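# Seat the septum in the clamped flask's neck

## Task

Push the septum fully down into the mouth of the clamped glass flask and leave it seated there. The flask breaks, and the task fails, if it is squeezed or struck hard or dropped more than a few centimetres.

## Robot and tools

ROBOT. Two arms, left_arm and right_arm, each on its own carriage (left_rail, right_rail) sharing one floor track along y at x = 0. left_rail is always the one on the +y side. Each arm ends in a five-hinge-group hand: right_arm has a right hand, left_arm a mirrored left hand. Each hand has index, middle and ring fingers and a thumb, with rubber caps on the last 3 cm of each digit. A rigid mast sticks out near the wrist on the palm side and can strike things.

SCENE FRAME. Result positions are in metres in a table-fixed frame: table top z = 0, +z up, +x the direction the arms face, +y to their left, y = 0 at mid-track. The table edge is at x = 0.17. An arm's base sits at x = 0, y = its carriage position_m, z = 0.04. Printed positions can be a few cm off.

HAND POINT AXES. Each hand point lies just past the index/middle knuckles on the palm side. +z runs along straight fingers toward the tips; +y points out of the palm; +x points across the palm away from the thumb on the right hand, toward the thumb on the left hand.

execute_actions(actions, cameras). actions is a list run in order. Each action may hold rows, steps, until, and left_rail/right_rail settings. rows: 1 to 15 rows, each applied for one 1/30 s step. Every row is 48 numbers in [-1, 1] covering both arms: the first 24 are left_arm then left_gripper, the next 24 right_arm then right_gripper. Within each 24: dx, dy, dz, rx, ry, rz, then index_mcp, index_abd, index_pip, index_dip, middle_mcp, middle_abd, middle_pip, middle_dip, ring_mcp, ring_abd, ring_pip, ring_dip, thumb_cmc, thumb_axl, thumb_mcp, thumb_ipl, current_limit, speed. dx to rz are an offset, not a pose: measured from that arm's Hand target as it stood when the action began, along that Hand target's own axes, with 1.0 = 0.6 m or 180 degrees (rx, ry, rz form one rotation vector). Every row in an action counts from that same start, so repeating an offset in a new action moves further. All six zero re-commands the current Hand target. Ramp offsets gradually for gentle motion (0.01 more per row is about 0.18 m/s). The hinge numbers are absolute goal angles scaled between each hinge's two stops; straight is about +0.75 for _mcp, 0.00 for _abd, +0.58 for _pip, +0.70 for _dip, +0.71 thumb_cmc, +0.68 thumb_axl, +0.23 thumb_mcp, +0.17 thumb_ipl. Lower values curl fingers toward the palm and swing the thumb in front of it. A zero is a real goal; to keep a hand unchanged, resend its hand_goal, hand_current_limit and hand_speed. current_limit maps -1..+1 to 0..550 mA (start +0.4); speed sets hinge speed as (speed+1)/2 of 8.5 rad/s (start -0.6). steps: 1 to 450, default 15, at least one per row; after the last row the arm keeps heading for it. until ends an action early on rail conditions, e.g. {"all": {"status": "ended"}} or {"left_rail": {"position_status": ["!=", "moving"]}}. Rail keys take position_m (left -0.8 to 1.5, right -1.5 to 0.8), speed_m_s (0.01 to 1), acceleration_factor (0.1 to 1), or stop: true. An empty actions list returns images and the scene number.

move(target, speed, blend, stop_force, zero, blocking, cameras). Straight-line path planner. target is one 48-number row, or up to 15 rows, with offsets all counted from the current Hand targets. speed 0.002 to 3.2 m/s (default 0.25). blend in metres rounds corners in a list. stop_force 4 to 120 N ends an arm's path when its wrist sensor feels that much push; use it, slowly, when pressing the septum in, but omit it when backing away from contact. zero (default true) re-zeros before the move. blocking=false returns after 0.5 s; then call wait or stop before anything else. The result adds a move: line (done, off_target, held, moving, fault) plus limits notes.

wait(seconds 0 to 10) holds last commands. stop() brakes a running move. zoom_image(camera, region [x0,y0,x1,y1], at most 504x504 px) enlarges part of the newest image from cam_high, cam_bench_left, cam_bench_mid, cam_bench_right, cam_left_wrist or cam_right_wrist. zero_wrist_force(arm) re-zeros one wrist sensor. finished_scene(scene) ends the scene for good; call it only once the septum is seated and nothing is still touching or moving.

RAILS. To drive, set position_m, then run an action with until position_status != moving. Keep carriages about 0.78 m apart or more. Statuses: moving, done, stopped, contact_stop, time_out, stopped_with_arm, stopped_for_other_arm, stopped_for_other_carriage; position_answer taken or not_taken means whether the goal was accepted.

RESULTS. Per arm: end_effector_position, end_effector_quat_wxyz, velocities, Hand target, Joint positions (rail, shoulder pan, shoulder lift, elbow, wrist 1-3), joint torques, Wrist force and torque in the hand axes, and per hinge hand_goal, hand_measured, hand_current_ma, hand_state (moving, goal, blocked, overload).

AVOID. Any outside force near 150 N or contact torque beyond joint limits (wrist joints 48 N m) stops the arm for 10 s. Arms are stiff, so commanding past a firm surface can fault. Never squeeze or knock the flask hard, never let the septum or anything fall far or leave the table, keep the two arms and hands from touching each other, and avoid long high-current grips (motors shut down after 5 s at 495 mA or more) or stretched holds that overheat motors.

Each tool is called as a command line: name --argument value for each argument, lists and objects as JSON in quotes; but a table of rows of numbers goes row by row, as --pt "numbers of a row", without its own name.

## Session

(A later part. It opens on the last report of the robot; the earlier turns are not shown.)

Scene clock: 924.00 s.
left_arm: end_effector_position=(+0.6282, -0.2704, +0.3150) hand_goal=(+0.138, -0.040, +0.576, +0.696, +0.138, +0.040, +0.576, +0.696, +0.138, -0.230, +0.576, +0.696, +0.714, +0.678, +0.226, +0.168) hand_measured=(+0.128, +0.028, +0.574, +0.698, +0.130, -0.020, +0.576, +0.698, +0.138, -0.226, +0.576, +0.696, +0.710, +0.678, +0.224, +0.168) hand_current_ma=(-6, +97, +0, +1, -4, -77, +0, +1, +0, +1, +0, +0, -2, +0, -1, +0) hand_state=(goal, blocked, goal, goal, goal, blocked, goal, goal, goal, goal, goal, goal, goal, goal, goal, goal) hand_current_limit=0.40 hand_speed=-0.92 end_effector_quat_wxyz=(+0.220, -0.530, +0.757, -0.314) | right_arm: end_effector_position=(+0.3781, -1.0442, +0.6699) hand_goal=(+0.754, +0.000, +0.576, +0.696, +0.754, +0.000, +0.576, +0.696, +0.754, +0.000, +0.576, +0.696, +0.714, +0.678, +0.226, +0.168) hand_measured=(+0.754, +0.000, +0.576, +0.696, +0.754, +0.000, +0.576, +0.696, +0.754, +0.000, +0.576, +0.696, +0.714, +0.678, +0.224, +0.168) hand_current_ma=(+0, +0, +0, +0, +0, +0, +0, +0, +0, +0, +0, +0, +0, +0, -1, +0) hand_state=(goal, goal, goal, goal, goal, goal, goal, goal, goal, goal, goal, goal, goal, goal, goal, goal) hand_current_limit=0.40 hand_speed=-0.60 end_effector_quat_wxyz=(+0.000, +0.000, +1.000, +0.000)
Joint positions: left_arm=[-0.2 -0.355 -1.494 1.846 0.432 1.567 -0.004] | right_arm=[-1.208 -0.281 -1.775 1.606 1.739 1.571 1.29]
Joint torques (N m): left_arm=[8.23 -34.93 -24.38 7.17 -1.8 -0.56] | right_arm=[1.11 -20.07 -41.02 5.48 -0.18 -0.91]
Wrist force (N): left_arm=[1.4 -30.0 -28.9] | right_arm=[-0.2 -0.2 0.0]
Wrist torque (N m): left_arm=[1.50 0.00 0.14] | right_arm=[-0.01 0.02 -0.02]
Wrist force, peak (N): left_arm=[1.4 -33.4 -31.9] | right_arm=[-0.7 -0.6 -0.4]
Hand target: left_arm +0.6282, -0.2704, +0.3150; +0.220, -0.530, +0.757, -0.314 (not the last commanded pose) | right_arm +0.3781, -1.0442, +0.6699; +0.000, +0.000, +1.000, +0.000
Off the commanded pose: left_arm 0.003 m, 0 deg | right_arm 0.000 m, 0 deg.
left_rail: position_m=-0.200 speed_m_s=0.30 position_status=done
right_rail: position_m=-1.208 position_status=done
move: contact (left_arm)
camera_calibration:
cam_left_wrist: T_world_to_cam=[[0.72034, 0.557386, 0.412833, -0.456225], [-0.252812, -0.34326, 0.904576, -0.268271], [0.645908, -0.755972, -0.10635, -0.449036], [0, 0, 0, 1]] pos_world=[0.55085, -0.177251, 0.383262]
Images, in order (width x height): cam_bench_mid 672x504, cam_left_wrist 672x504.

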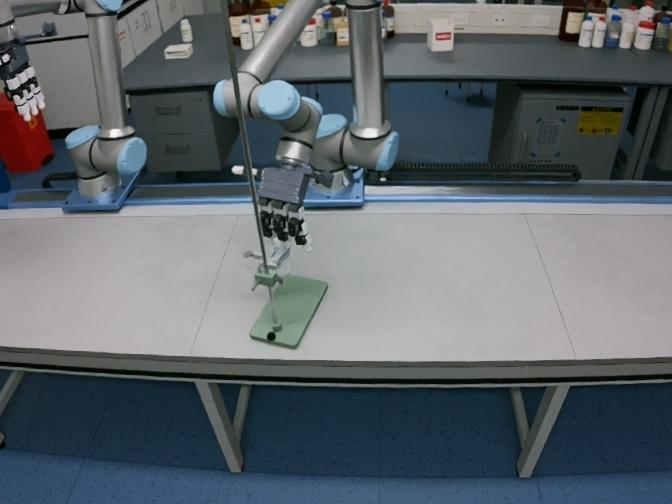

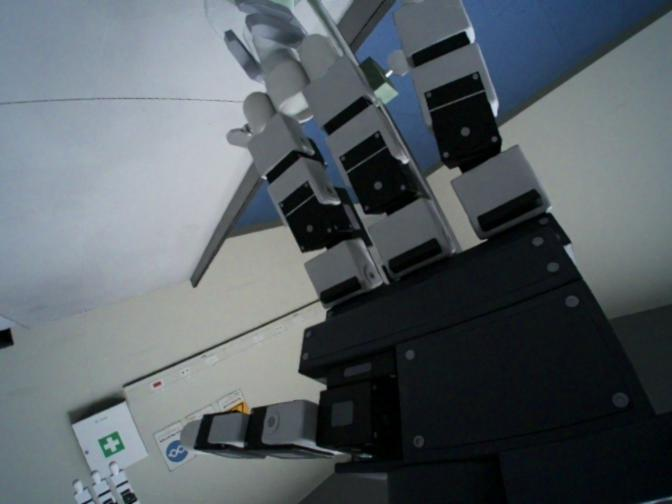

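move --target '[0,-0.0047,-0.0047,0,0,0, 0.1376,0.02,0.576,0.696, 0.1376,-0.02,0.576,0.696, 0.1376,-0.23,0.576,0.696, 0.714,0.678,0.226,0.168,0.4,-0.9, 0,0,0,0,0,0, 0.754,0,0.576,0.696,0.754,0,0.576,0.696,0.754,0,0.576,0.696,0.714,0.678,0.226,0.168,0.4,-0.6]' --speed 0.01

execute_actions --actions '[{"rows":[[0,0,0,0,0,0, 0.1376,0.12,0.576,0.696, 0.1376,-0.12,0.576,0.696, 0.1376,-0.23,0.576,0.696, 0.714,0.678,0.226,0.168,0.4,-0.95, 0,0,0,0,0,0, 0.754,0,0.576,0.696,0.754,0,0.576,0.696,0.754,0,0.576,0.696,0.714,0.678,0.226,0.168,0.4,-0.6]],"steps":40}]'

move --pt "0 -0.0943 -0.0943 0 0 0 0.1376 0.2 0.576 0.696 0.1376 -0.2 0.576 0.696 0.1376 -0.23 0.576 0.696 0.714 0.678 0.226 0.168 0.4 -0.9 0 0 0 0 0 0 0.754 0 0.576 0.696 0.754 0 0.576 0.696 0.754 0 0.576 0.696 0.714 0.678 0.226 0.168 0.4 -0.6" --pt "-0.1863 -0.0602 -0.1312 0 0 0 0.1376 0.2 0.576 0.696 0.1376 -0.2 0.576 0.696 0.1376 -0.23 0.576 0.696 0.714 0.678 0.226 0.168 0.4 -0.9 0 0 0 0 0 0 0.754 0 0.576 0.696 0.754 0 0.576 0.696 0.754 0 0.576 0.696 0.714 0.678 0.226 0.168 0.4 -0.6" --speed '[0.05,0.1]' --blend '[0.01,0]' --cameras '["cam_left_wrist","cam_bench_mid","cam_high"]'

zoom_image --camera "cam_left_wrist" --region '[178, 80, 222, 124]'

zoom_image --camera "cam_bench_mid" --region '[270, 238, 290, 258]'

zoom_image --camera "cam_left_wrist" --region '[160, 60, 240, 140]'

Scene clock: 940.87 s.
left_arm: end_effector_position=(+0.6282, -0.2704, +0.3187) hand_goal=(+0.138, +0.020, +0.576, +0.696, +0.138, -0.020, +0.576, +0.696, +0.138, -0.230, +0.576, +0.696, +0.714, +0.678, +0.226, +0.168) hand_measured=(+0.132, +0.034, +0.574, +0.698, +0.134, -0.024, +0.576, +0.698, +0.138, -0.226, +0.576, +0.696, +0.710, +0.678, +0.224, +0.168) hand_current_ma=(-3, +7, +0, +0, -2, -1, +0, +1, +0, +1, +0, +0, -2, +0, -1, +0) hand_state=(goal, goal, goal, goal, goal, goal, goal, goal, goal, goal, goal, goal, goal, goal, goal, goal) hand_current_limit=0.40 hand_speed=-0.90 end_effector_quat_wxyz=(+0.220, -0.530, +0.757, -0.314) | right_arm: end_effector_position=(+0.3781, -1.0442, +0.6699) hand_goal=(+0.754, +0.000, +0.576, +0.696, +0.754, +0.000, +0.576, +0.696, +0.754, +0.000, +0.576, +0.696, +0.714, +0.678, +0.226, +0.168) hand_measured=(+0.754, +0.000, +0.576, +0.696, +0.754, +0.000, +0.576, +0.696, +0.754, +0.000, +0.576, +0.696, +0.714, +0.678, +0.224, +0.168) hand_current_ma=(+0, +0, +0, +0, +0, +0, +0, +0, +0, +0, +0, +0, +0, +0, -1, +0) hand_state=(goal, goal, goal, goal, goal, goal, goal, goal, goal, goal, goal, goal, goal, goal, goal, goal) hand_current_limit=0.40 hand_speed=-0.60 end_effector_quat_wxyz=(+0.000, +0.000, +1.000, +0.000)
Joint positions: left_arm=[-0.2 -0.355 -1.496 1.842 0.438 1.567 -0.004] | right_arm=[-1.208 -0.281 -1.775 1.606 1.739 1.571 1.29]
Joint torques (N m): left_arm=[7.27 -60.52 -51.3 4.48 -1.91 -0.47] | right_arm=[0.15 -21.82 -40.56 5.62 -0.23 -0.96]
Wrist force (N): left_arm=[0.0 -1.5 0.6] | right_arm=[0.0 -0.3 -0.3]
Wrist torque (N m): left_arm=[-0.18 0.02 0.11] | right_arm=[-0.01 0.00 0.00]
Wrist force, peak (N): left_arm=[1.4 -30.1 -29.1] | right_arm=[-0.7 -0.5 -0.3]
Hand target: left_arm +0.6282, -0.2704, +0.3190; +0.220, -0.530, +0.757, -0.314 | right_arm +0.3781, -1.0442, +0.6699; +0.000, +0.000, +1.000, +0.000
Off the commanded pose: left_arm 0.000 m, 0 deg | right_arm 0.000 m, 0 deg.
left_rail: position_m=-0.200 speed_m_s=0.30 position_status=done
right_rail: position_m=-1.208 position_status=done
move: done

Scene clock: 942.40 s.
left_arm: end_effector_position=(+0.6282, -0.2704, +0.3190) hand_goal=(+0.138, +0.120, +0.576, +0.696, +0.138, -0.120, +0.576, +0.696, +0.138, -0.230, +0.576, +0.696, +0.714, +0.678, +0.226, +0.168) hand_measured=(+0.134, +0.116, +0.574, +0.698, +0.134, -0.116, +0.576, +0.698, +0.138, -0.226, +0.576, +0.696, +0.710, +0.678, +0.224, +0.168) hand_current_ma=(-2, -1, +0, +0, -2, +1, +0, +1, +0, +1, +0, +0, -2, +0, -1, +0) hand_state=(goal, goal, goal, goal, goal, goal, goal, goal, goal, goal, goal, goal, goal, goal, goal, goal) hand_current_limit=0.40 hand_speed=-0.95 end_effector_quat_wxyz=(+0.220, -0.530, +0.757, -0.314) | right_arm: end_effector_position=(+0.3781, -1.0442, +0.6699) hand_goal=(+0.754, +0.000, +0.576, +0.696, +0.754, +0.000, +0.576, +0.696, +0.754, +0.000, +0.576, +0.696, +0.714, +0.678, +0.226, +0.168) hand_measured=(+0.754, +0.000, +0.576, +0.696, +0.754, +0.000, +0.576, +0.696, +0.754, +0.000, +0.576, +0.696, +0.714, +0.678, +0.224, +0.168) hand_current_ma=(+0, +0, +0, +0, +0, +0, +0, +0, +0, +0, +0, +0, +0, +0, -1, +0) hand_state=(goal, goal, goal, goal, goal, goal, goal, goal, goal, goal, goal, goal, goal, goal, goal, goal) hand_current_limit=0.40 hand_speed=-0.60 end_effector_quat_wxyz=(+0.000, +0.000, +1.000, +0.000)
Joint positions: left_arm=[-0.2 -0.355 -1.496 1.841 0.439 1.567 -0.004] | right_arm=[-1.208 -0.281 -1.775 1.606 1.739 1.571 1.29]
Joint torques (N m): left_arm=[6.04 -63.02 -50.59 4.84 -2.39 -0.37] | right_arm=[0.69 -21.26 -41.08 5.45 -0.27 -1.09]
Wrist force (N): left_arm=[-0.3 -2.1 -0.5] | right_arm=[0.1 -0.4 -0.1]
Wrist torque (N m): left_arm=[-0.06 -0.04 0.12] | right_arm=[-0.04 -0.02 0.00]
Wrist force, peak (N): left_arm=[-0.9 -2.7 0.3] | right_arm=[-0.2 -0.8 -0.5]
Hand target: left_arm +0.6282, -0.2704, +0.3190; +0.220, -0.530, +0.757, -0.314 | right_arm +0.3781, -1.0442, +0.6699; +0.000, +0.000, +1.000, +0.000
Off the commanded pose: left_arm 0.000 m, 0 deg | right_arm 0.000 m, 0 deg.
left_rail: position_m=-0.200 speed_m_s=0.30 position_status=done
right_rail: position_m=-1.208 position_status=done

Scene clock: 945.70 s.
left_arm: end_effector_position=(+0.6380, -0.1552, +0.4002) hand_goal=(+0.138, +0.200, +0.576, +0.696, +0.138, -0.200, +0.576, +0.696, +0.138, -0.230, +0.576, +0.696, +0.714, +0.678, +0.226, +0.168) hand_measured=(+0.134, +0.194, +0.574, +0.698, +0.134, -0.196, +0.576, +0.698, +0.138, -0.226, +0.576, +0.696, +0.710, +0.678, +0.224, +0.168) hand_current_ma=(-2, -1, +0, +0, -2, +1, +0, +1, +0, +1, +0, +0, -2, +0, -1, +0) hand_state=(goal, goal, goal, goal, goal, goal, goal, goal, goal, goal, goal, goal, goal, goal, goal, goal) hand_current_limit=0.40 hand_speed=-0.90 end_effector_quat_wxyz=(+0.220, -0.530, +0.757, -0.314) | right_arm: end_effector_position=(+0.3781, -1.0442, +0.6699) hand_goal=(+0.754, +0.000, +0.576, +0.696, +0.754, +0.000, +0.576, +0.696, +0.754, +0.000, +0.576, +0.696, +0.714, +0.678, +0.226, +0.168) hand_measured=(+0.754, +0.000, +0.576, +0.696, +0.754, +0.000, +0.576, +0.696, +0.754, +0.000, +0.576, +0.696, +0.714, +0.678, +0.224, +0.168) hand_current_ma=(+0, +0, +0, +0, +0, +0, +0, +0, +0, +0, +0, +0, +0, +0, -1, +0) hand_state=(goal, goal, goal, goal, goal, goal, goal, goal, goal, goal, goal, goal, goal, goal, goal, goal) hand_current_limit=0.40 hand_speed=-0.60 end_effector_quat_wxyz=(+0.000, +0.000, +1.000, +0.000)
Joint positions: left_arm=[-0.2 -0.13 -1.496 1.696 0.597 1.725 0.156] | right_arm=[-1.208 -0.281 -1.775 1.606 1.739 1.571 1.29]
Joint torques (N m): left_arm=[10.72 -33.58 -52.49 4.89 3.75 1.8] | right_arm=[0.18 -20.79 -41.12 5.5 -0.3 -0.95]
Wrist force (N): left_arm=[-1.0 -2.0 0.0] | right_arm=[-0.3 -0.4 0.0]
Wrist torque (N m): left_arm=[-0.09 0.05 -0.11] | right_arm=[-0.04 0.04 -0.03]
Wrist force, peak (N): left_arm=[-0.4 -2.7 0.2] | right_arm=[-0.4 -0.6 -0.6]
Hand target: left_arm +0.6381, -0.1550, +0.4002; +0.220, -0.530, +0.757, -0.314 | right_arm +0.3781, -1.0442, +0.6699; +0.000, +0.000, +1.000, +0.000
Off the commanded pose: left_arm 0.000 m, 0 deg | right_arm 0.000 m, 0 deg.
left_rail: position_m=-0.200 speed_m_s=0.30 position_status=done
right_rail: position_m=-1.208 position_status=done
move: done
camera_calibration:
cam_left_wrist: T_world_to_cam=[[0.720257, 0.557483, 0.412848, -0.562623], [-0.252775, -0.343306, 0.90457, -0.303341], [0.646015, -0.75588, -0.106351, -0.359271], [0, 0, 0, 1]] pos_world=[0.56065, -0.0620518, 0.468462]
Images, in order (width x height): cam_high 672x504, cam_bench_mid 672x504, cam_left_wrist 672x504.

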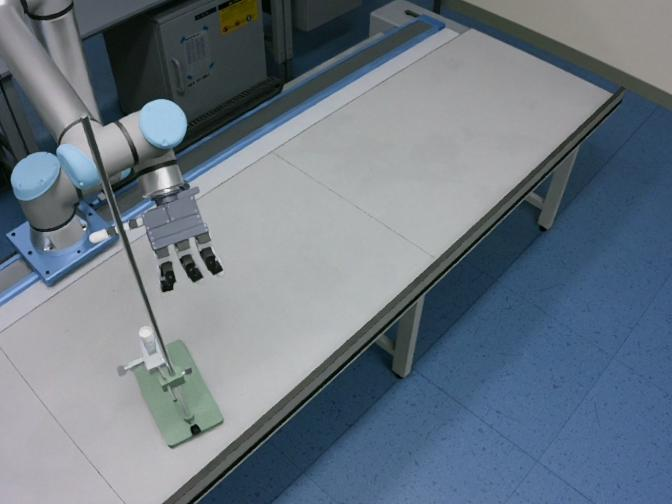

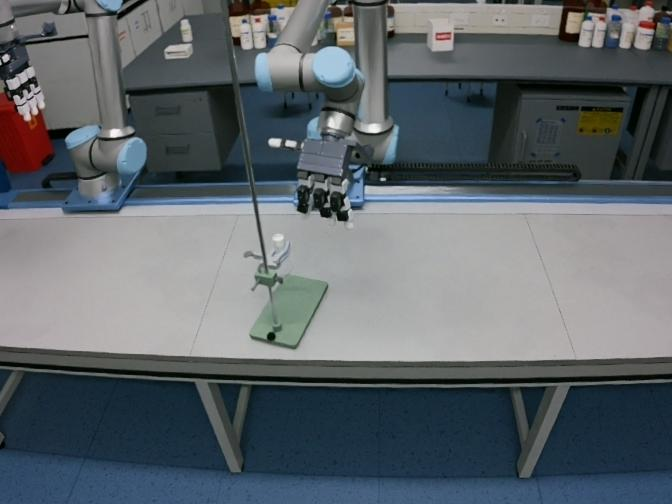

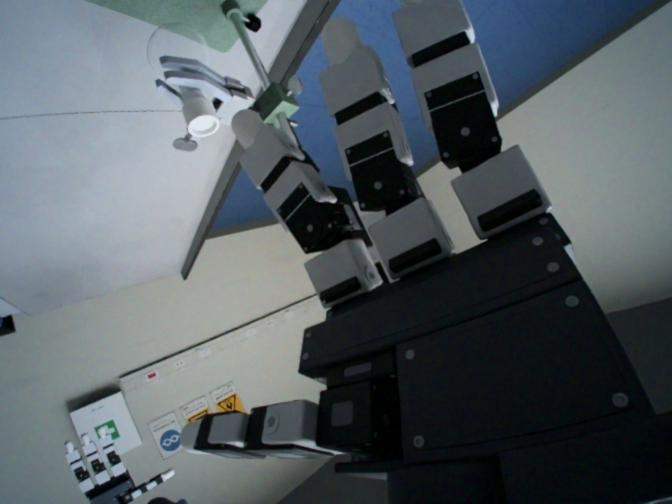

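Scaled by 11.455 from the camera's 672x504 image, which has a finer 960x720 frame.

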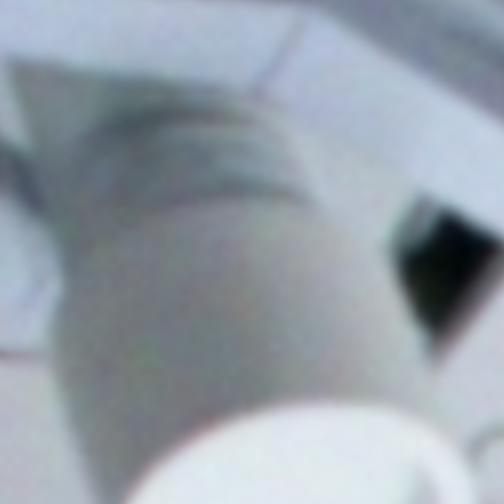

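Scaled by 25.200 from the camera's 672x504 image, which has a finer 960x720 frame.

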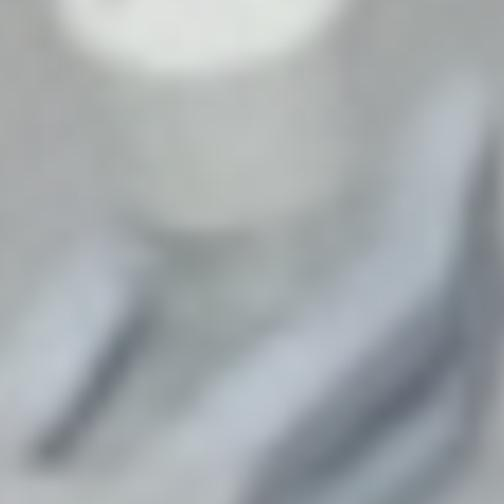

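Scaled by 6.300 from the camera's 672x504 image, which has a finer 960x720 frame.

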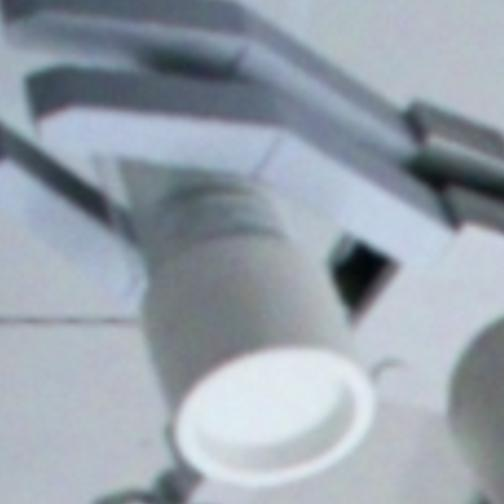

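zoom_image --camera "cam_left_wrist" --region '[165, 70, 235, 140]'

zoom_image --camera "cam_high" --region '[135, 325, 160, 350]'

zoom_image --camera "cam_bench_mid" --region '[265, 235, 290, 260]'

Scaled by 7.200 from the camera's 672x504 image, which has a finer 960x720 frame.

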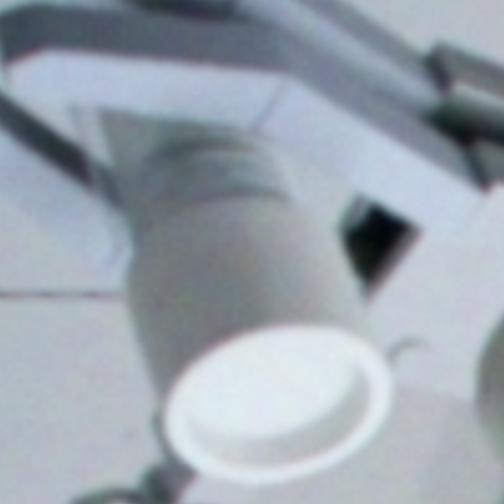

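Scaled by 20.160 from the camera's 672x504 image, which has a finer 960x720 frame.

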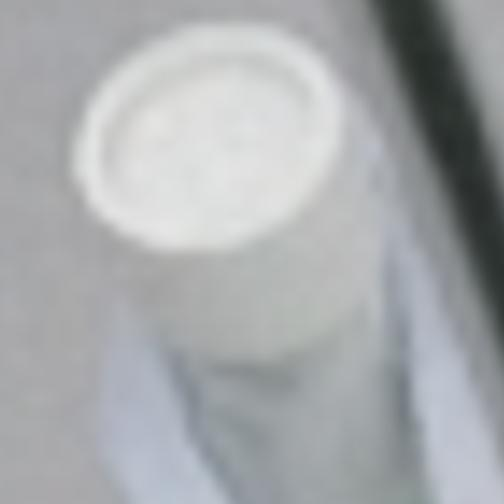

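Scaled by 20.160 from the camera's 672x504 image, which has a finer 960x720 frame.

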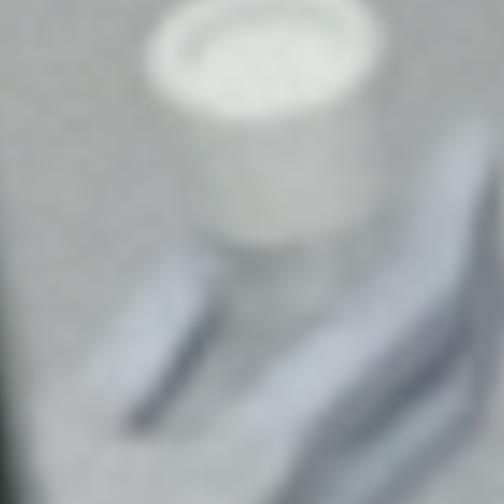

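move --pt "0.1863 -0.0355 0.0355 0 0 0 0.1376 0.2 0.576 0.696 0.1376 -0.2 0.576 0.696 0.1376 -0.23 0.576 0.696 0.714 0.678 0.226 0.168 0.4 -0.9 0 0 0 0 0 0 0.754 0 0.576 0.696 0.754 0 0.576 0.696 0.754 0 0.576 0.696 0.714 0.678 0.226 0.168 0.4 -0.6" --pt "0.1863 0.0517 0.1227 0 0 0 0.1376 0.2 0.576 0.696 0.1376 -0.2 0.576 0.696 0.1376 -0.23 0.576 0.696 0.714 0.678 0.226 0.168 0.4 -0.9 0 0 0 0 0 0 0.754 0 0.576 0.696 0.754 0 0.576 0.696 0.754 0 0.576 0.696 0.714 0.678 0.226 0.168 0.4 -0.6" --speed '[0.1,0.05]' --blend '[0.01,0]'

execute_actions --actions '[{"rows":[[0,0,0,0,0,0, 0.1376,0.02,0.576,0.696, 0.1376,-0.02,0.576,0.696, 0.1376,-0.23,0.576,0.696, 0.714,0.678,0.226,0.168,0.4,-0.92, 0,0,0,0,0,0, 0.754,0,0.576,0.696,0.754,0,0.576,0.696,0.754,0,0.576,0.696,0.714,0.678,0.226,0.168,0.4,-0.6]],"steps":25},{"rows":[[0,0,0,0,0,0, 0.1376,-0.04,0.576,0.696, 0.1376,0.04,0.576,0.696, 0.1376,-0.23,0.576,0.696, 0.714,0.678,0.226,0.168,0.4,-0.92, 0,0,0,0,0,0, 0.754,0,0.576,0.696,0.754,0,0.576,0.696,0.754,0,0.576,0.696,0.714,0.678,0.226,0.168,0.4,-0.6]],"steps":20}]'

move --target '[0,0.0177,0.0177,0,0,0, 0.1376,-0.04,0.576,0.696, 0.1376,0.04,0.576,0.696, 0.1376,-0.23,0.576,0.696, 0.714,0.678,0.226,0.168,0.4,-0.92, 0,0,0,0,0,0, 0.754,0,0.576,0.696,0.754,0,0.576,0.696,0.754,0,0.576,0.696,0.714,0.678,0.226,0.168,0.4,-0.6]' --speed 0.006 --stop_force 52 --cameras '["cam_left_wrist","cam_bench_mid"]'

zoom_image --camera "cam_left_wrist" --region '[220, 0, 320, 100]'

Scene clock: 1005.97 s.
left_arm: end_effector_position=(+0.6282, -0.2704, +0.3264) hand_goal=(+0.138, +0.200, +0.576, +0.696, +0.138, -0.200, +0.576, +0.696, +0.138, -0.230, +0.576, +0.696, +0.714, +0.678, +0.226, +0.168) hand_measured=(+0.134, +0.194, +0.574, +0.698, +0.134, -0.196, +0.576, +0.698, +0.138, -0.226, +0.576, +0.696, +0.710, +0.678, +0.224, +0.168) hand_current_ma=(-1, -1, +0, +0, -1, +1, +0, +1, +0, +1, +0, +0, -2, +0, -1, +0) hand_state=(goal, goal, goal, goal, goal, goal, goal, goal, goal, goal, goal, goal, goal, goal, goal, goal) hand_current_limit=0.40 hand_speed=-0.90 end_effector_quat_wxyz=(+0.220, -0.530, +0.757, -0.314) | right_arm: end_effector_position=(+0.3781, -1.0442, +0.6699) hand_goal=(+0.754, +0.000, +0.576, +0.696, +0.754, +0.000, +0.576, +0.696, +0.754, +0.000, +0.576, +0.696, +0.714, +0.678, +0.226, +0.168) hand_measured=(+0.754, +0.000, +0.576, +0.696, +0.754, +0.000, +0.576, +0.696, +0.754, +0.000, +0.576, +0.696, +0.714, +0.678, +0.224, +0.168) hand_current_ma=(+0, +0, +0, +0, +0, +0, +0, +0, +0, +0, +0, +0, +0, +0, -1, +0) hand_state=(goal, goal, goal, goal, goal, goal, goal, goal, goal, goal, goal, goal, goal, goal, goal, goal) hand_current_limit=0.40 hand_speed=-0.60 end_effector_quat_wxyz=(+0.000, +0.000, +1.000, +0.000)
Joint positions: left_arm=[-0.2 -0.355 -1.5 1.832 0.452 1.567 -0.004] | right_arm=[-1.208 -0.281 -1.775 1.606 1.739 1.571 1.29]
Joint torques (N m): left_arm=[-9.49 -32.13 -35.51 -2.07 -2.43 -2.02] | right_arm=[1 -21.2 -41.24 5.45 -0.46 -1.03]
Wrist force (N): left_arm=[-0.8 -1.9 0.0] | right_arm=[-0.2 0.0 -0.1]
Wrist torque (N m): left_arm=[-0.07 0.04 0.07] | right_arm=[0.01 0.03 -0.01]
Wrist force, peak (N): left_arm=[0.3 -2.7 1.0] | right_arm=[-0.1 -0.7 -0.7]
Hand target: left_arm +0.6282, -0.2704, +0.3262; +0.220, -0.530, +0.757, -0.314 | right_arm +0.3781, -1.0442, +0.6699; +0.000, +0.000, +1.000, +0.000
Off the commanded pose: left_arm 0.000 m, 0 deg | right_arm 0.000 m, 0 deg.
left_rail: position_m=-0.200 speed_m_s=0.30 position_status=done
right_rail: position_m=-1.208 position_status=done
move: done

Scene clock: 1007.67 s.
left_arm: end_effector_position=(+0.6282, -0.2704, +0.3262) hand_goal=(+0.138, -0.040, +0.576, +0.696, +0.138, +0.040, +0.576, +0.696, +0.138, -0.230, +0.576, +0.696, +0.714, +0.678, +0.226, +0.168) hand_measured=(+0.134, +0.028, +0.574, +0.698, +0.134, -0.018, +0.576, +0.698, +0.138, -0.226, +0.576, +0.696, +0.710, +0.678, +0.224, +0.168) hand_current_ma=(-1, +97, +0, +0, -1, -76, +0, +1, +0, +1, +0, +0, -2, +0, -1, +0) hand_state=(goal, blocked, goal, goal, goal, blocked, goal, goal, goal, goal, goal, goal, goal, goal, goal, goal) hand_current_limit=0.40 hand_speed=-0.92 end_effector_quat_wxyz=(+0.220, -0.530, +0.757, -0.314) | right_arm: end_effector_position=(+0.3781, -1.0442, +0.6699) hand_goal=(+0.754, +0.000, +0.576, +0.696, +0.754, +0.000, +0.576, +0.696, +0.754, +0.000, +0.576, +0.696, +0.714, +0.678, +0.226, +0.168) hand_measured=(+0.754, +0.000, +0.576, +0.696, +0.754, +0.000, +0.576, +0.696, +0.754, +0.000, +0.576, +0.696, +0.714, +0.678, +0.224, +0.168) hand_current_ma=(+0, +0, +0, +0, +0, +0, +0, +0, +0, +0, +0, +0, +0, +0, -1, +0) hand_state=(goal, goal, goal, goal, goal, goal, goal, goal, goal, goal, goal, goal, goal, goal, goal, goal) hand_current_limit=0.40 hand_speed=-0.60 end_effector_quat_wxyz=(+0.000, +0.000, +1.000, +0.000)
Joint positions: left_arm=[-0.2 -0.355 -1.5 1.832 0.452 1.567 -0.004] | right_arm=[-1.208 -0.281 -1.775 1.606 1.739 1.571 1.29]
Joint torques (N m): left_arm=[-3.52 -31.39 -34.34 -2.2 -2.19 -1.73] | right_arm=[0.28 -21.96 -40.9 5.59 -0.25 -1.09]
Wrist force (N): left_arm=[-0.2 -2.1 0.3] | right_arm=[0.1 -0.1 -0.4]
Wrist torque (N m): left_arm=[-0.14 0.03 0.10] | right_arm=[0.03 0.00 0.01]
Wrist force, peak (N): left_arm=[-0.5 -2.6 0.2] | right_arm=[-0.7 -0.9 0.0]
Hand target: left_arm +0.6282, -0.2704, +0.3262; +0.220, -0.530, +0.757, -0.314 | right_arm +0.3781, -1.0442, +0.6699; +0.000, +0.000, +1.000, +0.000
Off the commanded pose: left_arm 0.000 m, 0 deg | right_arm 0.000 m, 0 deg.
left_rail: position_m=-0.200 speed_m_s=0.30 position_status=done
right_rail: position_m=-1.208 position_status=done

Scene clock: 1011.13 s.
left_arm: end_effector_position=(+0.6283, -0.2704, +0.3137) hand_goal=(+0.138, -0.040, +0.576, +0.696, +0.138, +0.040, +0.576, +0.696, +0.138, -0.230, +0.576, +0.696, +0.714, +0.678, +0.226, +0.168) hand_measured=(+0.126, +0.028, +0.574, +0.700, +0.128, -0.018, +0.574, +0.700, +0.138, -0.226, +0.576, +0.696, +0.710, +0.678, +0.224, +0.168) hand_current_ma=(-7, +97, +0, +1, -6, -76, +0, +2, +0, +1, +0, +0, -2, +0, -1, +0) hand_state=(goal, blocked, goal, goal, goal, blocked, goal, goal, goal, goal, goal, goal, goal, goal, goal, goal) hand_current_limit=0.40 hand_speed=-0.92 end_effector_quat_wxyz=(+0.220, -0.530, +0.757, -0.314) | right_arm: end_effector_position=(+0.3781, -1.0442, +0.6699) hand_goal=(+0.754, +0.000, +0.576, +0.696, +0.754, +0.000, +0.576, +0.696, +0.754, +0.000, +0.576, +0.696, +0.714, +0.678, +0.226, +0.168) hand_measured=(+0.754, +0.000, +0.576, +0.696, +0.754, +0.000, +0.576, +0.696, +0.754, +0.000, +0.576, +0.696, +0.714, +0.678, +0.224, +0.168) hand_current_ma=(+0, +0, +0, +0, +0, +0, +0, +0, +0, +0, +0, +0, +0, +0, -1, +0) hand_state=(goal, goal, goal, goal, goal, goal, goal, goal, goal, goal, goal, goal, goal, goal, goal, goal) hand_current_limit=0.40 hand_speed=-0.60 end_effector_quat_wxyz=(+0.000, +0.000, +1.000, +0.000)
Joint positions: left_arm=[-0.2 -0.355 -1.493 1.848 0.429 1.567 -0.004] | right_arm=[-1.208 -0.281 -1.775 1.606 1.739 1.571 1.29]
Joint torques (N m): left_arm=[4.3 -31.08 -18.27 8.07 -1.99 -0.96] | right_arm=[0.67 -20.32 -40.12 5.42 -0.26 -1.07]
Wrist force (N): left_arm=[0.6 -36.2 -35.6] | right_arm=[-0.2 -0.3 0.0]
Wrist torque (N m): left_arm=[1.92 0.10 0.06] | right_arm=[-0.04 0.02 -0.02]
Wrist force, peak (N): left_arm=[0.6 -39.8 -39.0] | right_arm=[-0.1 -0.8 -0.2]
Hand target: left_arm +0.6283, -0.2704, +0.3138; +0.220, -0.530, +0.757, -0.314 (not the last commanded pose) | right_arm +0.3781, -1.0442, +0.6699; +0.000, +0.000, +1.000, +0.000
Off the commanded pose: left_arm 0.003 m, 0 deg | right_arm 0.000 m, 0 deg.
left_rail: position_m=-0.200 speed_m_s=0.30 position_status=done
right_rail: position_m=-1.208 position_status=done
move: contact (left_arm)
camera_calibration:
cam_left_wrist: T_world_to_cam=[[0.720173, 0.557478, 0.413001, -0.455716], [-0.253088, -0.343164, 0.904536, -0.266885], [0.645985, -0.755948, -0.106047, -0.449393], [0, 0, 0, 1]] pos_world=[0.55095, -0.177251, 0.381961]
Images, in order (width x height): cam_bench_mid 672x504, cam_left_wrist 672x504.

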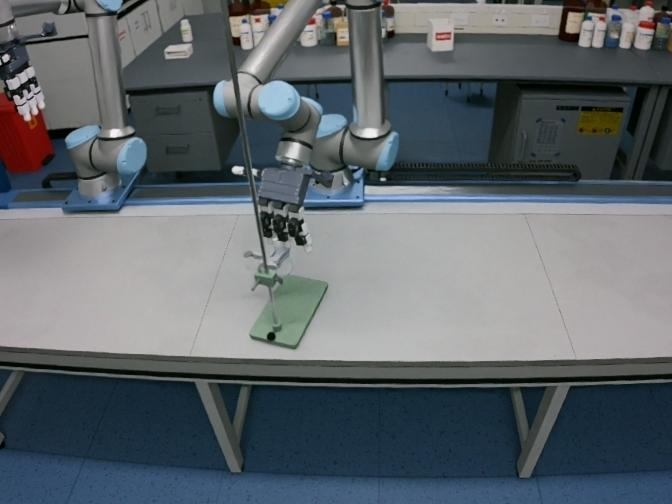

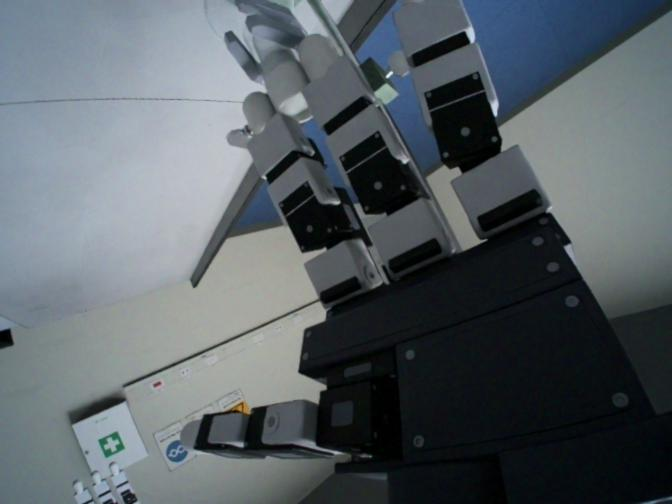

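Scaled by 5.040 from the camera's 672x504 image, which has a finer 960x720 frame.

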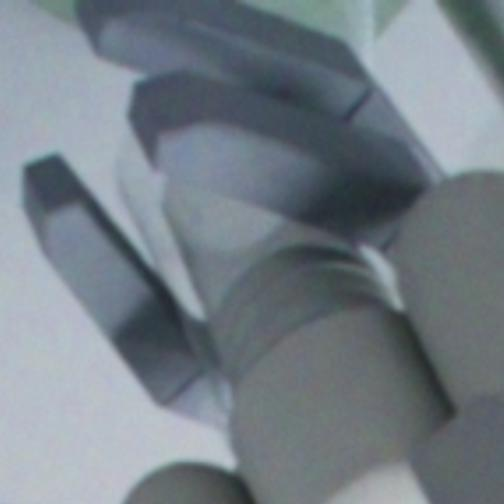

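move --target '[0,-0.0018,-0.0018,0,0,0, 0.1376,-0.04,0.576,0.696, 0.1376,0.04,0.576,0.696, 0.1376,-0.23,0.576,0.696, 0.714,0.678,0.226,0.168,0.4,-0.92, 0,0,0,0,0,0, 0.754,0,0.576,0.696,0.754,0,0.576,0.696,0.754,0,0.576,0.696,0.714,0.678,0.226,0.168,0.4,-0.6]' --speed 0.01

move --target '[0,-0.0041,-0.0041,0,0,0, 0.1376,0.02,0.576,0.696, 0.1376,-0.02,0.576,0.696, 0.1376,-0.23,0.576,0.696, 0.714,0.678,0.226,0.168,0.4,-0.9, 0,0,0,0,0,0, 0.754,0,0.576,0.696,0.754,0,0.576,0.696,0.754,0,0.576,0.696,0.714,0.678,0.226,0.168,0.4,-0.6]' --speed 0.01

execute_actions --actions '[{"rows":[[0,0,0,0,0,0, 0.1376,0.12,0.576,0.696, 0.1376,-0.12,0.576,0.696, 0.1376,-0.23,0.576,0.696, 0.714,0.678,0.226,0.168,0.4,-0.95, 0,0,0,0,0,0, 0.754,0,0.576,0.696,0.754,0,0.576,0.696,0.754,0,0.576,0.696,0.714,0.678,0.226,0.168,0.4,-0.6]],"steps":40}]'

move --pt "0 -0.0943 -0.0943 0 0 0 0.1376 0.2 0.576 0.696 0.1376 -0.2 0.576 0.696 0.1376 -0.23 0.576 0.696 0.714 0.678 0.226 0.168 0.4 -0.9 0 0 0 0 0 0 0.754 0 0.576 0.696 0.754 0 0.576 0.696 0.754 0 0.576 0.696 0.714 0.678 0.226 0.168 0.4 -0.6" --pt "-0.1863 -0.0602 -0.1312 0 0 0 0.1376 0.2 0.576 0.696 0.1376 -0.2 0.576 0.696 0.1376 -0.23 0.576 0.696 0.714 0.678 0.226 0.168 0.4 -0.9 0 0 0 0 0 0 0.754 0 0.576 0.696 0.754 0 0.576 0.696 0.754 0 0.576 0.696 0.714 0.678 0.226 0.168 0.4 -0.6" --speed '[0.05,0.1]' --blend '[0.01,0]' --cameras '["cam_left_wrist","cam_bench_mid","cam_high"]'

zoom_image --camera "cam_left_wrist" --region '[178, 80, 222, 124]'

zoom_image --camera "cam_left_wrist" --region '[165, 70, 235, 140]'

zoom_image --camera "cam_high" --region '[135, 325, 160, 350]'

Scene clock: 1032.77 s.
left_arm: end_effector_position=(+0.6283, -0.2704, +0.3151) hand_goal=(+0.138, -0.040, +0.576, +0.696, +0.138, +0.040, +0.576, +0.696, +0.138, -0.230, +0.576, +0.696, +0.714, +0.678, +0.226, +0.168) hand_measured=(+0.128, +0.028, +0.574, +0.700, +0.128, -0.018, +0.576, +0.700, +0.138, -0.226, +0.576, +0.696, +0.710, +0.678, +0.224, +0.168) hand_current_ma=(-6, +97, +0, +1, -5, -76, +0, +2, +0, +1, +0, +0, -2, +0, -1, +0) hand_state=(goal, blocked, goal, goal, goal, blocked, goal, goal, goal, goal, goal, goal, goal, goal, goal, goal) hand_current_limit=0.40 hand_speed=-0.92 end_effector_quat_wxyz=(+0.220, -0.530, +0.757, -0.314) | right_arm: end_effector_position=(+0.3781, -1.0442, +0.6699) hand_goal=(+0.754, +0.000, +0.576, +0.696, +0.754, +0.000, +0.576, +0.696, +0.754, +0.000, +0.576, +0.696, +0.714, +0.678, +0.226, +0.168) hand_measured=(+0.754, +0.000, +0.576, +0.696, +0.754, +0.000, +0.576, +0.696, +0.754, +0.000, +0.576, +0.696, +0.714, +0.678, +0.224, +0.168) hand_current_ma=(+0, +0, +0, +0, +0, +0, +0, +0, +0, +0, +0, +0, +0, +0, -1, +0) hand_state=(goal, goal, goal, goal, goal, goal, goal, goal, goal, goal, goal, goal, goal, goal, goal, goal) hand_current_limit=0.40 hand_speed=-0.60 end_effector_quat_wxyz=(+0.000, +0.000, +1.000, +0.000)
Joint positions: left_arm=[-0.2 -0.355 -1.494 1.846 0.432 1.567 -0.004] | right_arm=[-1.208 -0.281 -1.775 1.606 1.739 1.571 1.29]
Joint torques (N m): left_arm=[4.07 -50.75 -38.01 5.97 -1.94 -0.92] | right_arm=[-0.26 -21.68 -41.01 5.61 -0.29 -0.96]
Wrist force (N): left_arm=[0.5 -16.2 -14.4] | right_arm=[-0.2 -0.4 -0.1]
Wrist torque (N m): left_arm=[0.71 0.08 0.08] | right_arm=[-0.04 0.02 -0.02]
Wrist force, peak (N): left_arm=[0.7 -36.9 -35.4] | right_arm=[-0.8 -0.6 -0.3]
Hand target: left_arm +0.6283, -0.2704, +0.3153; +0.220, -0.530, +0.757, -0.314 | right_arm +0.3781, -1.0442, +0.6699; +0.000, +0.000, +1.000, +0.000
Off the commanded pose: left_arm 0.000 m, 0 deg | right_arm 0.000 m, 0 deg.
left_rail: position_m=-0.200 speed_m_s=0.30 position_status=done
right_rail: position_m=-1.208 position_status=done
move: done

Scene clock: 1033.47 s.
left_arm: end_effector_position=(+0.6283, -0.2704, +0.3186) hand_goal=(+0.138, +0.020, +0.576, +0.696, +0.138, -0.020, +0.576, +0.696, +0.138, -0.230, +0.576, +0.696, +0.714, +0.678, +0.226, +0.168) hand_measured=(+0.130, +0.034, +0.574, +0.698, +0.132, -0.024, +0.576, +0.698, +0.138, -0.226, +0.576, +0.696, +0.710, +0.678, +0.224, +0.168) hand_current_ma=(-4, +7, +0, +0, -3, -1, +0, +1, +0, +1, +0, +0, -2, +0, -1, +0) hand_state=(goal, goal, goal, goal, goal, goal, goal, goal, goal, goal, goal, goal, goal, goal, goal, goal) hand_current_limit=0.40 hand_speed=-0.90 end_effector_quat_wxyz=(+0.220, -0.530, +0.757, -0.314) | right_arm: end_effector_position=(+0.3781, -1.0442, +0.6699) hand_goal=(+0.754, +0.000, +0.576, +0.696, +0.754, +0.000, +0.576, +0.696, +0.754, +0.000, +0.576, +0.696, +0.714, +0.678, +0.226, +0.168) hand_measured=(+0.754, +0.000, +0.576, +0.696, +0.754, +0.000, +0.576, +0.696, +0.754, +0.000, +0.576, +0.696, +0.714, +0.678, +0.224, +0.168) hand_current_ma=(+0, +0, +0, +0, +0, +0, +0, +0, +0, +0, +0, +0, +0, +0, -1, +0) hand_state=(goal, goal, goal, goal, goal, goal, goal, goal, goal, goal, goal, goal, goal, goal, goal, goal) hand_current_limit=0.40 hand_speed=-0.60 end_effector_quat_wxyz=(+0.000, +0.000, +1.000, +0.000)
Joint positions: left_arm=[-0.2 -0.355 -1.496 1.842 0.438 1.567 -0.004] | right_arm=[-1.208 -0.281 -1.775 1.606 1.739 1.571 1.29]
Joint torques (N m): left_arm=[5.2 -63.83 -50.97 5.19 -1.88 -1.24] | right_arm=[1.76 -21.94 -41 5.64 -0.29 -0.98]
Wrist force (N): left_arm=[1.2 -3.0 0.5] | right_arm=[-0.3 -0.5 -0.1]
Wrist torque (N m): left_arm=[-0.34 -0.15 0.25] | right_arm=[-0.05 0.03 -0.02]
Wrist force, peak (N): left_arm=[0.0 -15.6 -13.7] | right_arm=[-0.5 -0.5 -0.3]
Hand target: left_arm +0.6283, -0.2704, +0.3188; +0.220, -0.530, +0.757, -0.314 | right_arm +0.3781, -1.0442, +0.6699; +0.000, +0.000, +1.000, +0.000
Off the commanded pose: left_arm 0.000 m, 0 deg | right_arm 0.000 m, 0 deg.
left_rail: position_m=-0.200 speed_m_s=0.30 position_status=done
right_rail: position_m=-1.208 position_status=done
move: done

Scene clock: 1035.00 s.
left_arm: end_effector_position=(+0.6283, -0.2704, +0.3188) hand_goal=(+0.138, +0.120, +0.576, +0.696, +0.138, -0.120, +0.576, +0.696, +0.138, -0.230, +0.576, +0.696, +0.714, +0.678, +0.226, +0.168) hand_measured=(+0.134, +0.116, +0.574, +0.698, +0.132, -0.116, +0.576, +0.698, +0.138, -0.226, +0.576, +0.696, +0.710, +0.678, +0.224, +0.168) hand_current_ma=(-2, -1, +0, +0, -2, +1, +0, +1, +0, +1, +0, +0, -2, +0, -1, +0) hand_state=(goal, goal, goal, goal, goal, goal, goal, goal, goal, goal, goal, goal, goal, goal, goal, goal) hand_current_limit=0.40 hand_speed=-0.95 end_effector_quat_wxyz=(+0.220, -0.530, +0.757, -0.314) | right_arm: end_effector_position=(+0.3781, -1.0442, +0.6699) hand_goal=(+0.754, +0.000, +0.576, +0.696, +0.754, +0.000, +0.576, +0.696, +0.754, +0.000, +0.576, +0.696, +0.714, +0.678, +0.226, +0.168) hand_measured=(+0.754, +0.000, +0.576, +0.696, +0.754, +0.000, +0.576, +0.696, +0.754, +0.000, +0.576, +0.696, +0.714, +0.678, +0.224, +0.168) hand_current_ma=(+0, +0, +0, +0, +0, +0, +0, +0, +0, +0, +0, +0, +0, +0, -1, +0) hand_state=(goal, goal, goal, goal, goal, goal, goal, goal, goal, goal, goal, goal, goal, goal, goal, goal) hand_current_limit=0.40 hand_speed=-0.60 end_effector_quat_wxyz=(+0.000, +0.000, +1.000, +0.000)
Joint positions: left_arm=[-0.2 -0.355 -1.496 1.842 0.438 1.567 -0.004] | right_arm=[-1.208 -0.281 -1.775 1.606 1.739 1.571 1.29]
Joint torques (N m): left_arm=[5.3 -62.83 -50.55 4.69 -1.63 -1.17] | right_arm=[1.88 -21.98 -40.36 5.63 -0.16 -1.13]
Wrist force (N): left_arm=[1.0 -3.6 0.3] | right_arm=[-0.4 -0.4 -0.1]
Wrist torque (N m): left_arm=[-0.32 -0.19 0.26] | right_arm=[-0.04 0.05 -0.04]
Wrist force, peak (N): left_arm=[1.1 -4.1 0.4] | right_arm=[0.0 -0.9 -0.2]
Hand target: left_arm +0.6283, -0.2704, +0.3188; +0.220, -0.530, +0.757, -0.314 | right_arm +0.3781, -1.0442, +0.6699; +0.000, +0.000, +1.000, +0.000
Off the commanded pose: left_arm 0.000 m, 0 deg | right_arm 0.000 m, 0 deg.
left_rail: position_m=-0.200 speed_m_s=0.30 position_status=done
right_rail: position_m=-1.208 position_status=done

Scene clock: 1038.30 s.
left_arm: end_effector_position=(+0.6381, -0.1552, +0.3999) hand_goal=(+0.138, +0.200, +0.576, +0.696, +0.138, -0.200, +0.576, +0.696, +0.138, -0.230, +0.576, +0.696, +0.714, +0.678, +0.226, +0.168) hand_measured=(+0.134, +0.194, +0.574, +0.698, +0.134, -0.196, +0.576, +0.698, +0.138, -0.226, +0.576, +0.696, +0.710, +0.678, +0.224, +0.168) hand_current_ma=(-2, -1, +0, +0, -2, +1, +0, +1, +0, +1, +0, +0, -2, +0, -1, +0) hand_state=(goal, goal, goal, goal, goal, goal, goal, goal, goal, goal, goal, goal, goal, goal, goal, goal) hand_current_limit=0.40 hand_speed=-0.90 end_effector_quat_wxyz=(+0.220, -0.530, +0.757, -0.314) | right_arm: end_effector_position=(+0.3781, -1.0442, +0.6699) hand_goal=(+0.754, +0.000, +0.576, +0.696, +0.754, +0.000, +0.576, +0.696, +0.754, +0.000, +0.576, +0.696, +0.714, +0.678, +0.226, +0.168) hand_measured=(+0.754, +0.000, +0.576, +0.696, +0.754, +0.000, +0.576, +0.696, +0.754, +0.000, +0.576, +0.696, +0.714, +0.678, +0.224, +0.168) hand_current_ma=(+0, +0, +0, +0, +0, +0, +0, +0, +0, +0, +0, +0, +0, +0, -1, +0) hand_state=(goal, goal, goal, goal, goal, goal, goal, goal, goal, goal, goal, goal, goal, goal, goal, goal) hand_current_limit=0.40 hand_speed=-0.60 end_effector_quat_wxyz=(+0.000, +0.000, +1.000, +0.000)
Joint positions: left_arm=[-0.2 -0.13 -1.496 1.697 0.596 1.725 0.156] | right_arm=[-1.208 -0.281 -1.775 1.606 1.739 1.571 1.29]
Joint torques (N m): left_arm=[9.63 -32.83 -51.84 4.85 3.96 1.72] | right_arm=[1.27 -21.84 -41.04 5.7 -0.34 -1.03]
Wrist force (N): left_arm=[1.0 -3.1 0.1] | right_arm=[-0.3 -0.4 -0.3]
Wrist torque (N m): left_arm=[-0.25 -0.21 0.08] | right_arm=[-0.02 0.04 -0.03]
Wrist force, peak (N): left_arm=[1.3 -4.3 0.9] | right_arm=[-0.4 -0.7 -0.2]
Hand target: left_arm +0.6381, -0.1550, +0.3999; +0.220, -0.530, +0.757, -0.314 | right_arm +0.3781, -1.0442, +0.6699; +0.000, +0.000, +1.000, +0.000
Off the commanded pose: left_arm 0.000 m, 0 deg | right_arm 0.000 m, 0 deg.
left_rail: position_m=-0.200 speed_m_s=0.30 position_status=done
right_rail: position_m=-1.208 position_status=done
move: done
camera_calibration:
cam_left_wrist: T_world_to_cam=[[0.720173, 0.557478, 0.413001, -0.562523], [-0.253088, -0.343164, 0.904536, -0.302868], [0.645985, -0.755948, -0.106047, -0.359432], [0, 0, 0, 1]] pos_world=[0.56065, -0.0620515, 0.468161]
Images, in order (width x height): cam_high 672x504, cam_bench_mid 672x504, cam_left_wrist 672x504.

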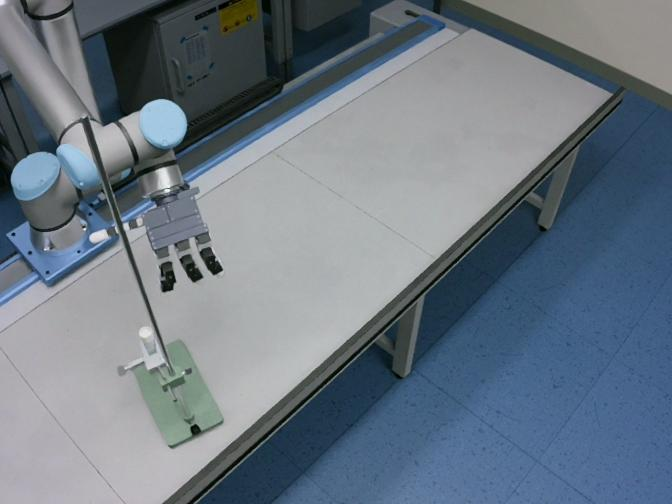

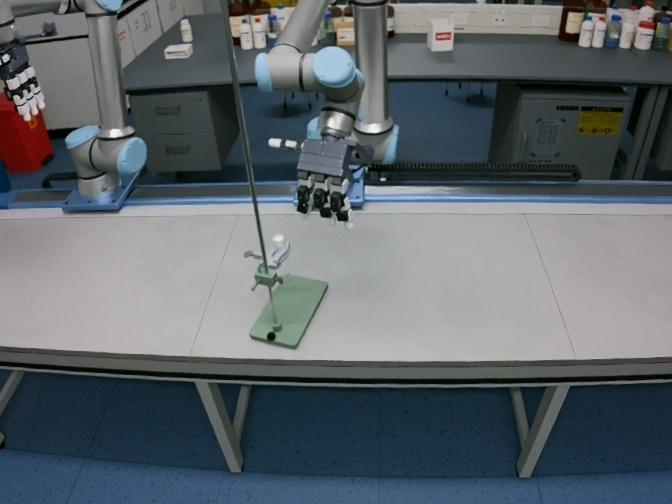

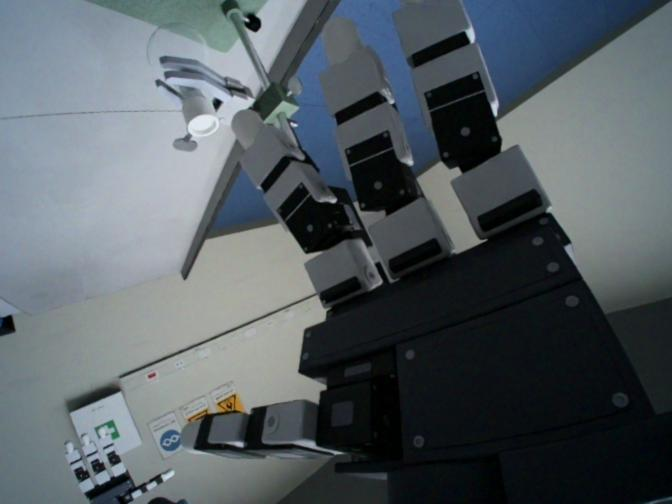

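Scaled by 11.455 from the camera's 672x504 image, which has a finer 960x720 frame.

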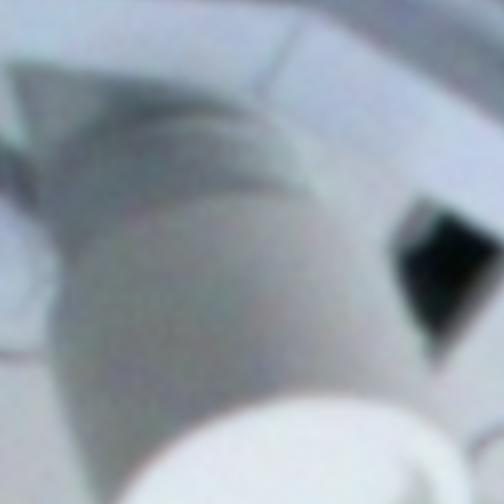

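Scaled by 7.200 from the camera's 672x504 image, which has a finer 960x720 frame.

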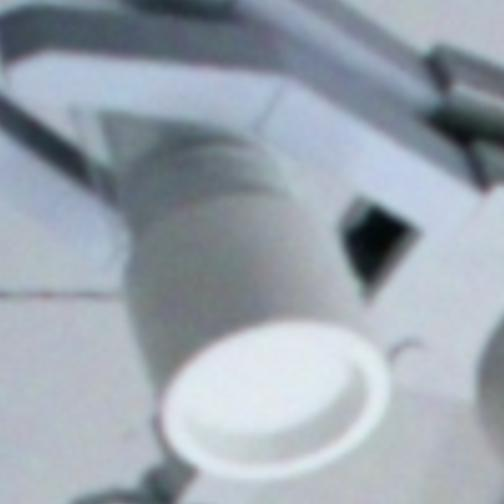

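Scaled by 20.160 from the camera's 672x504 image, which has a finer 960x720 frame.

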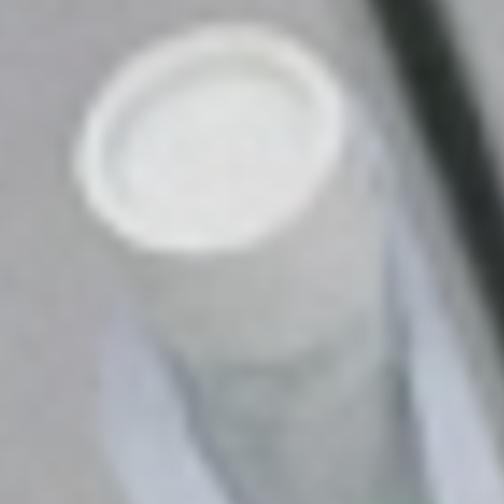

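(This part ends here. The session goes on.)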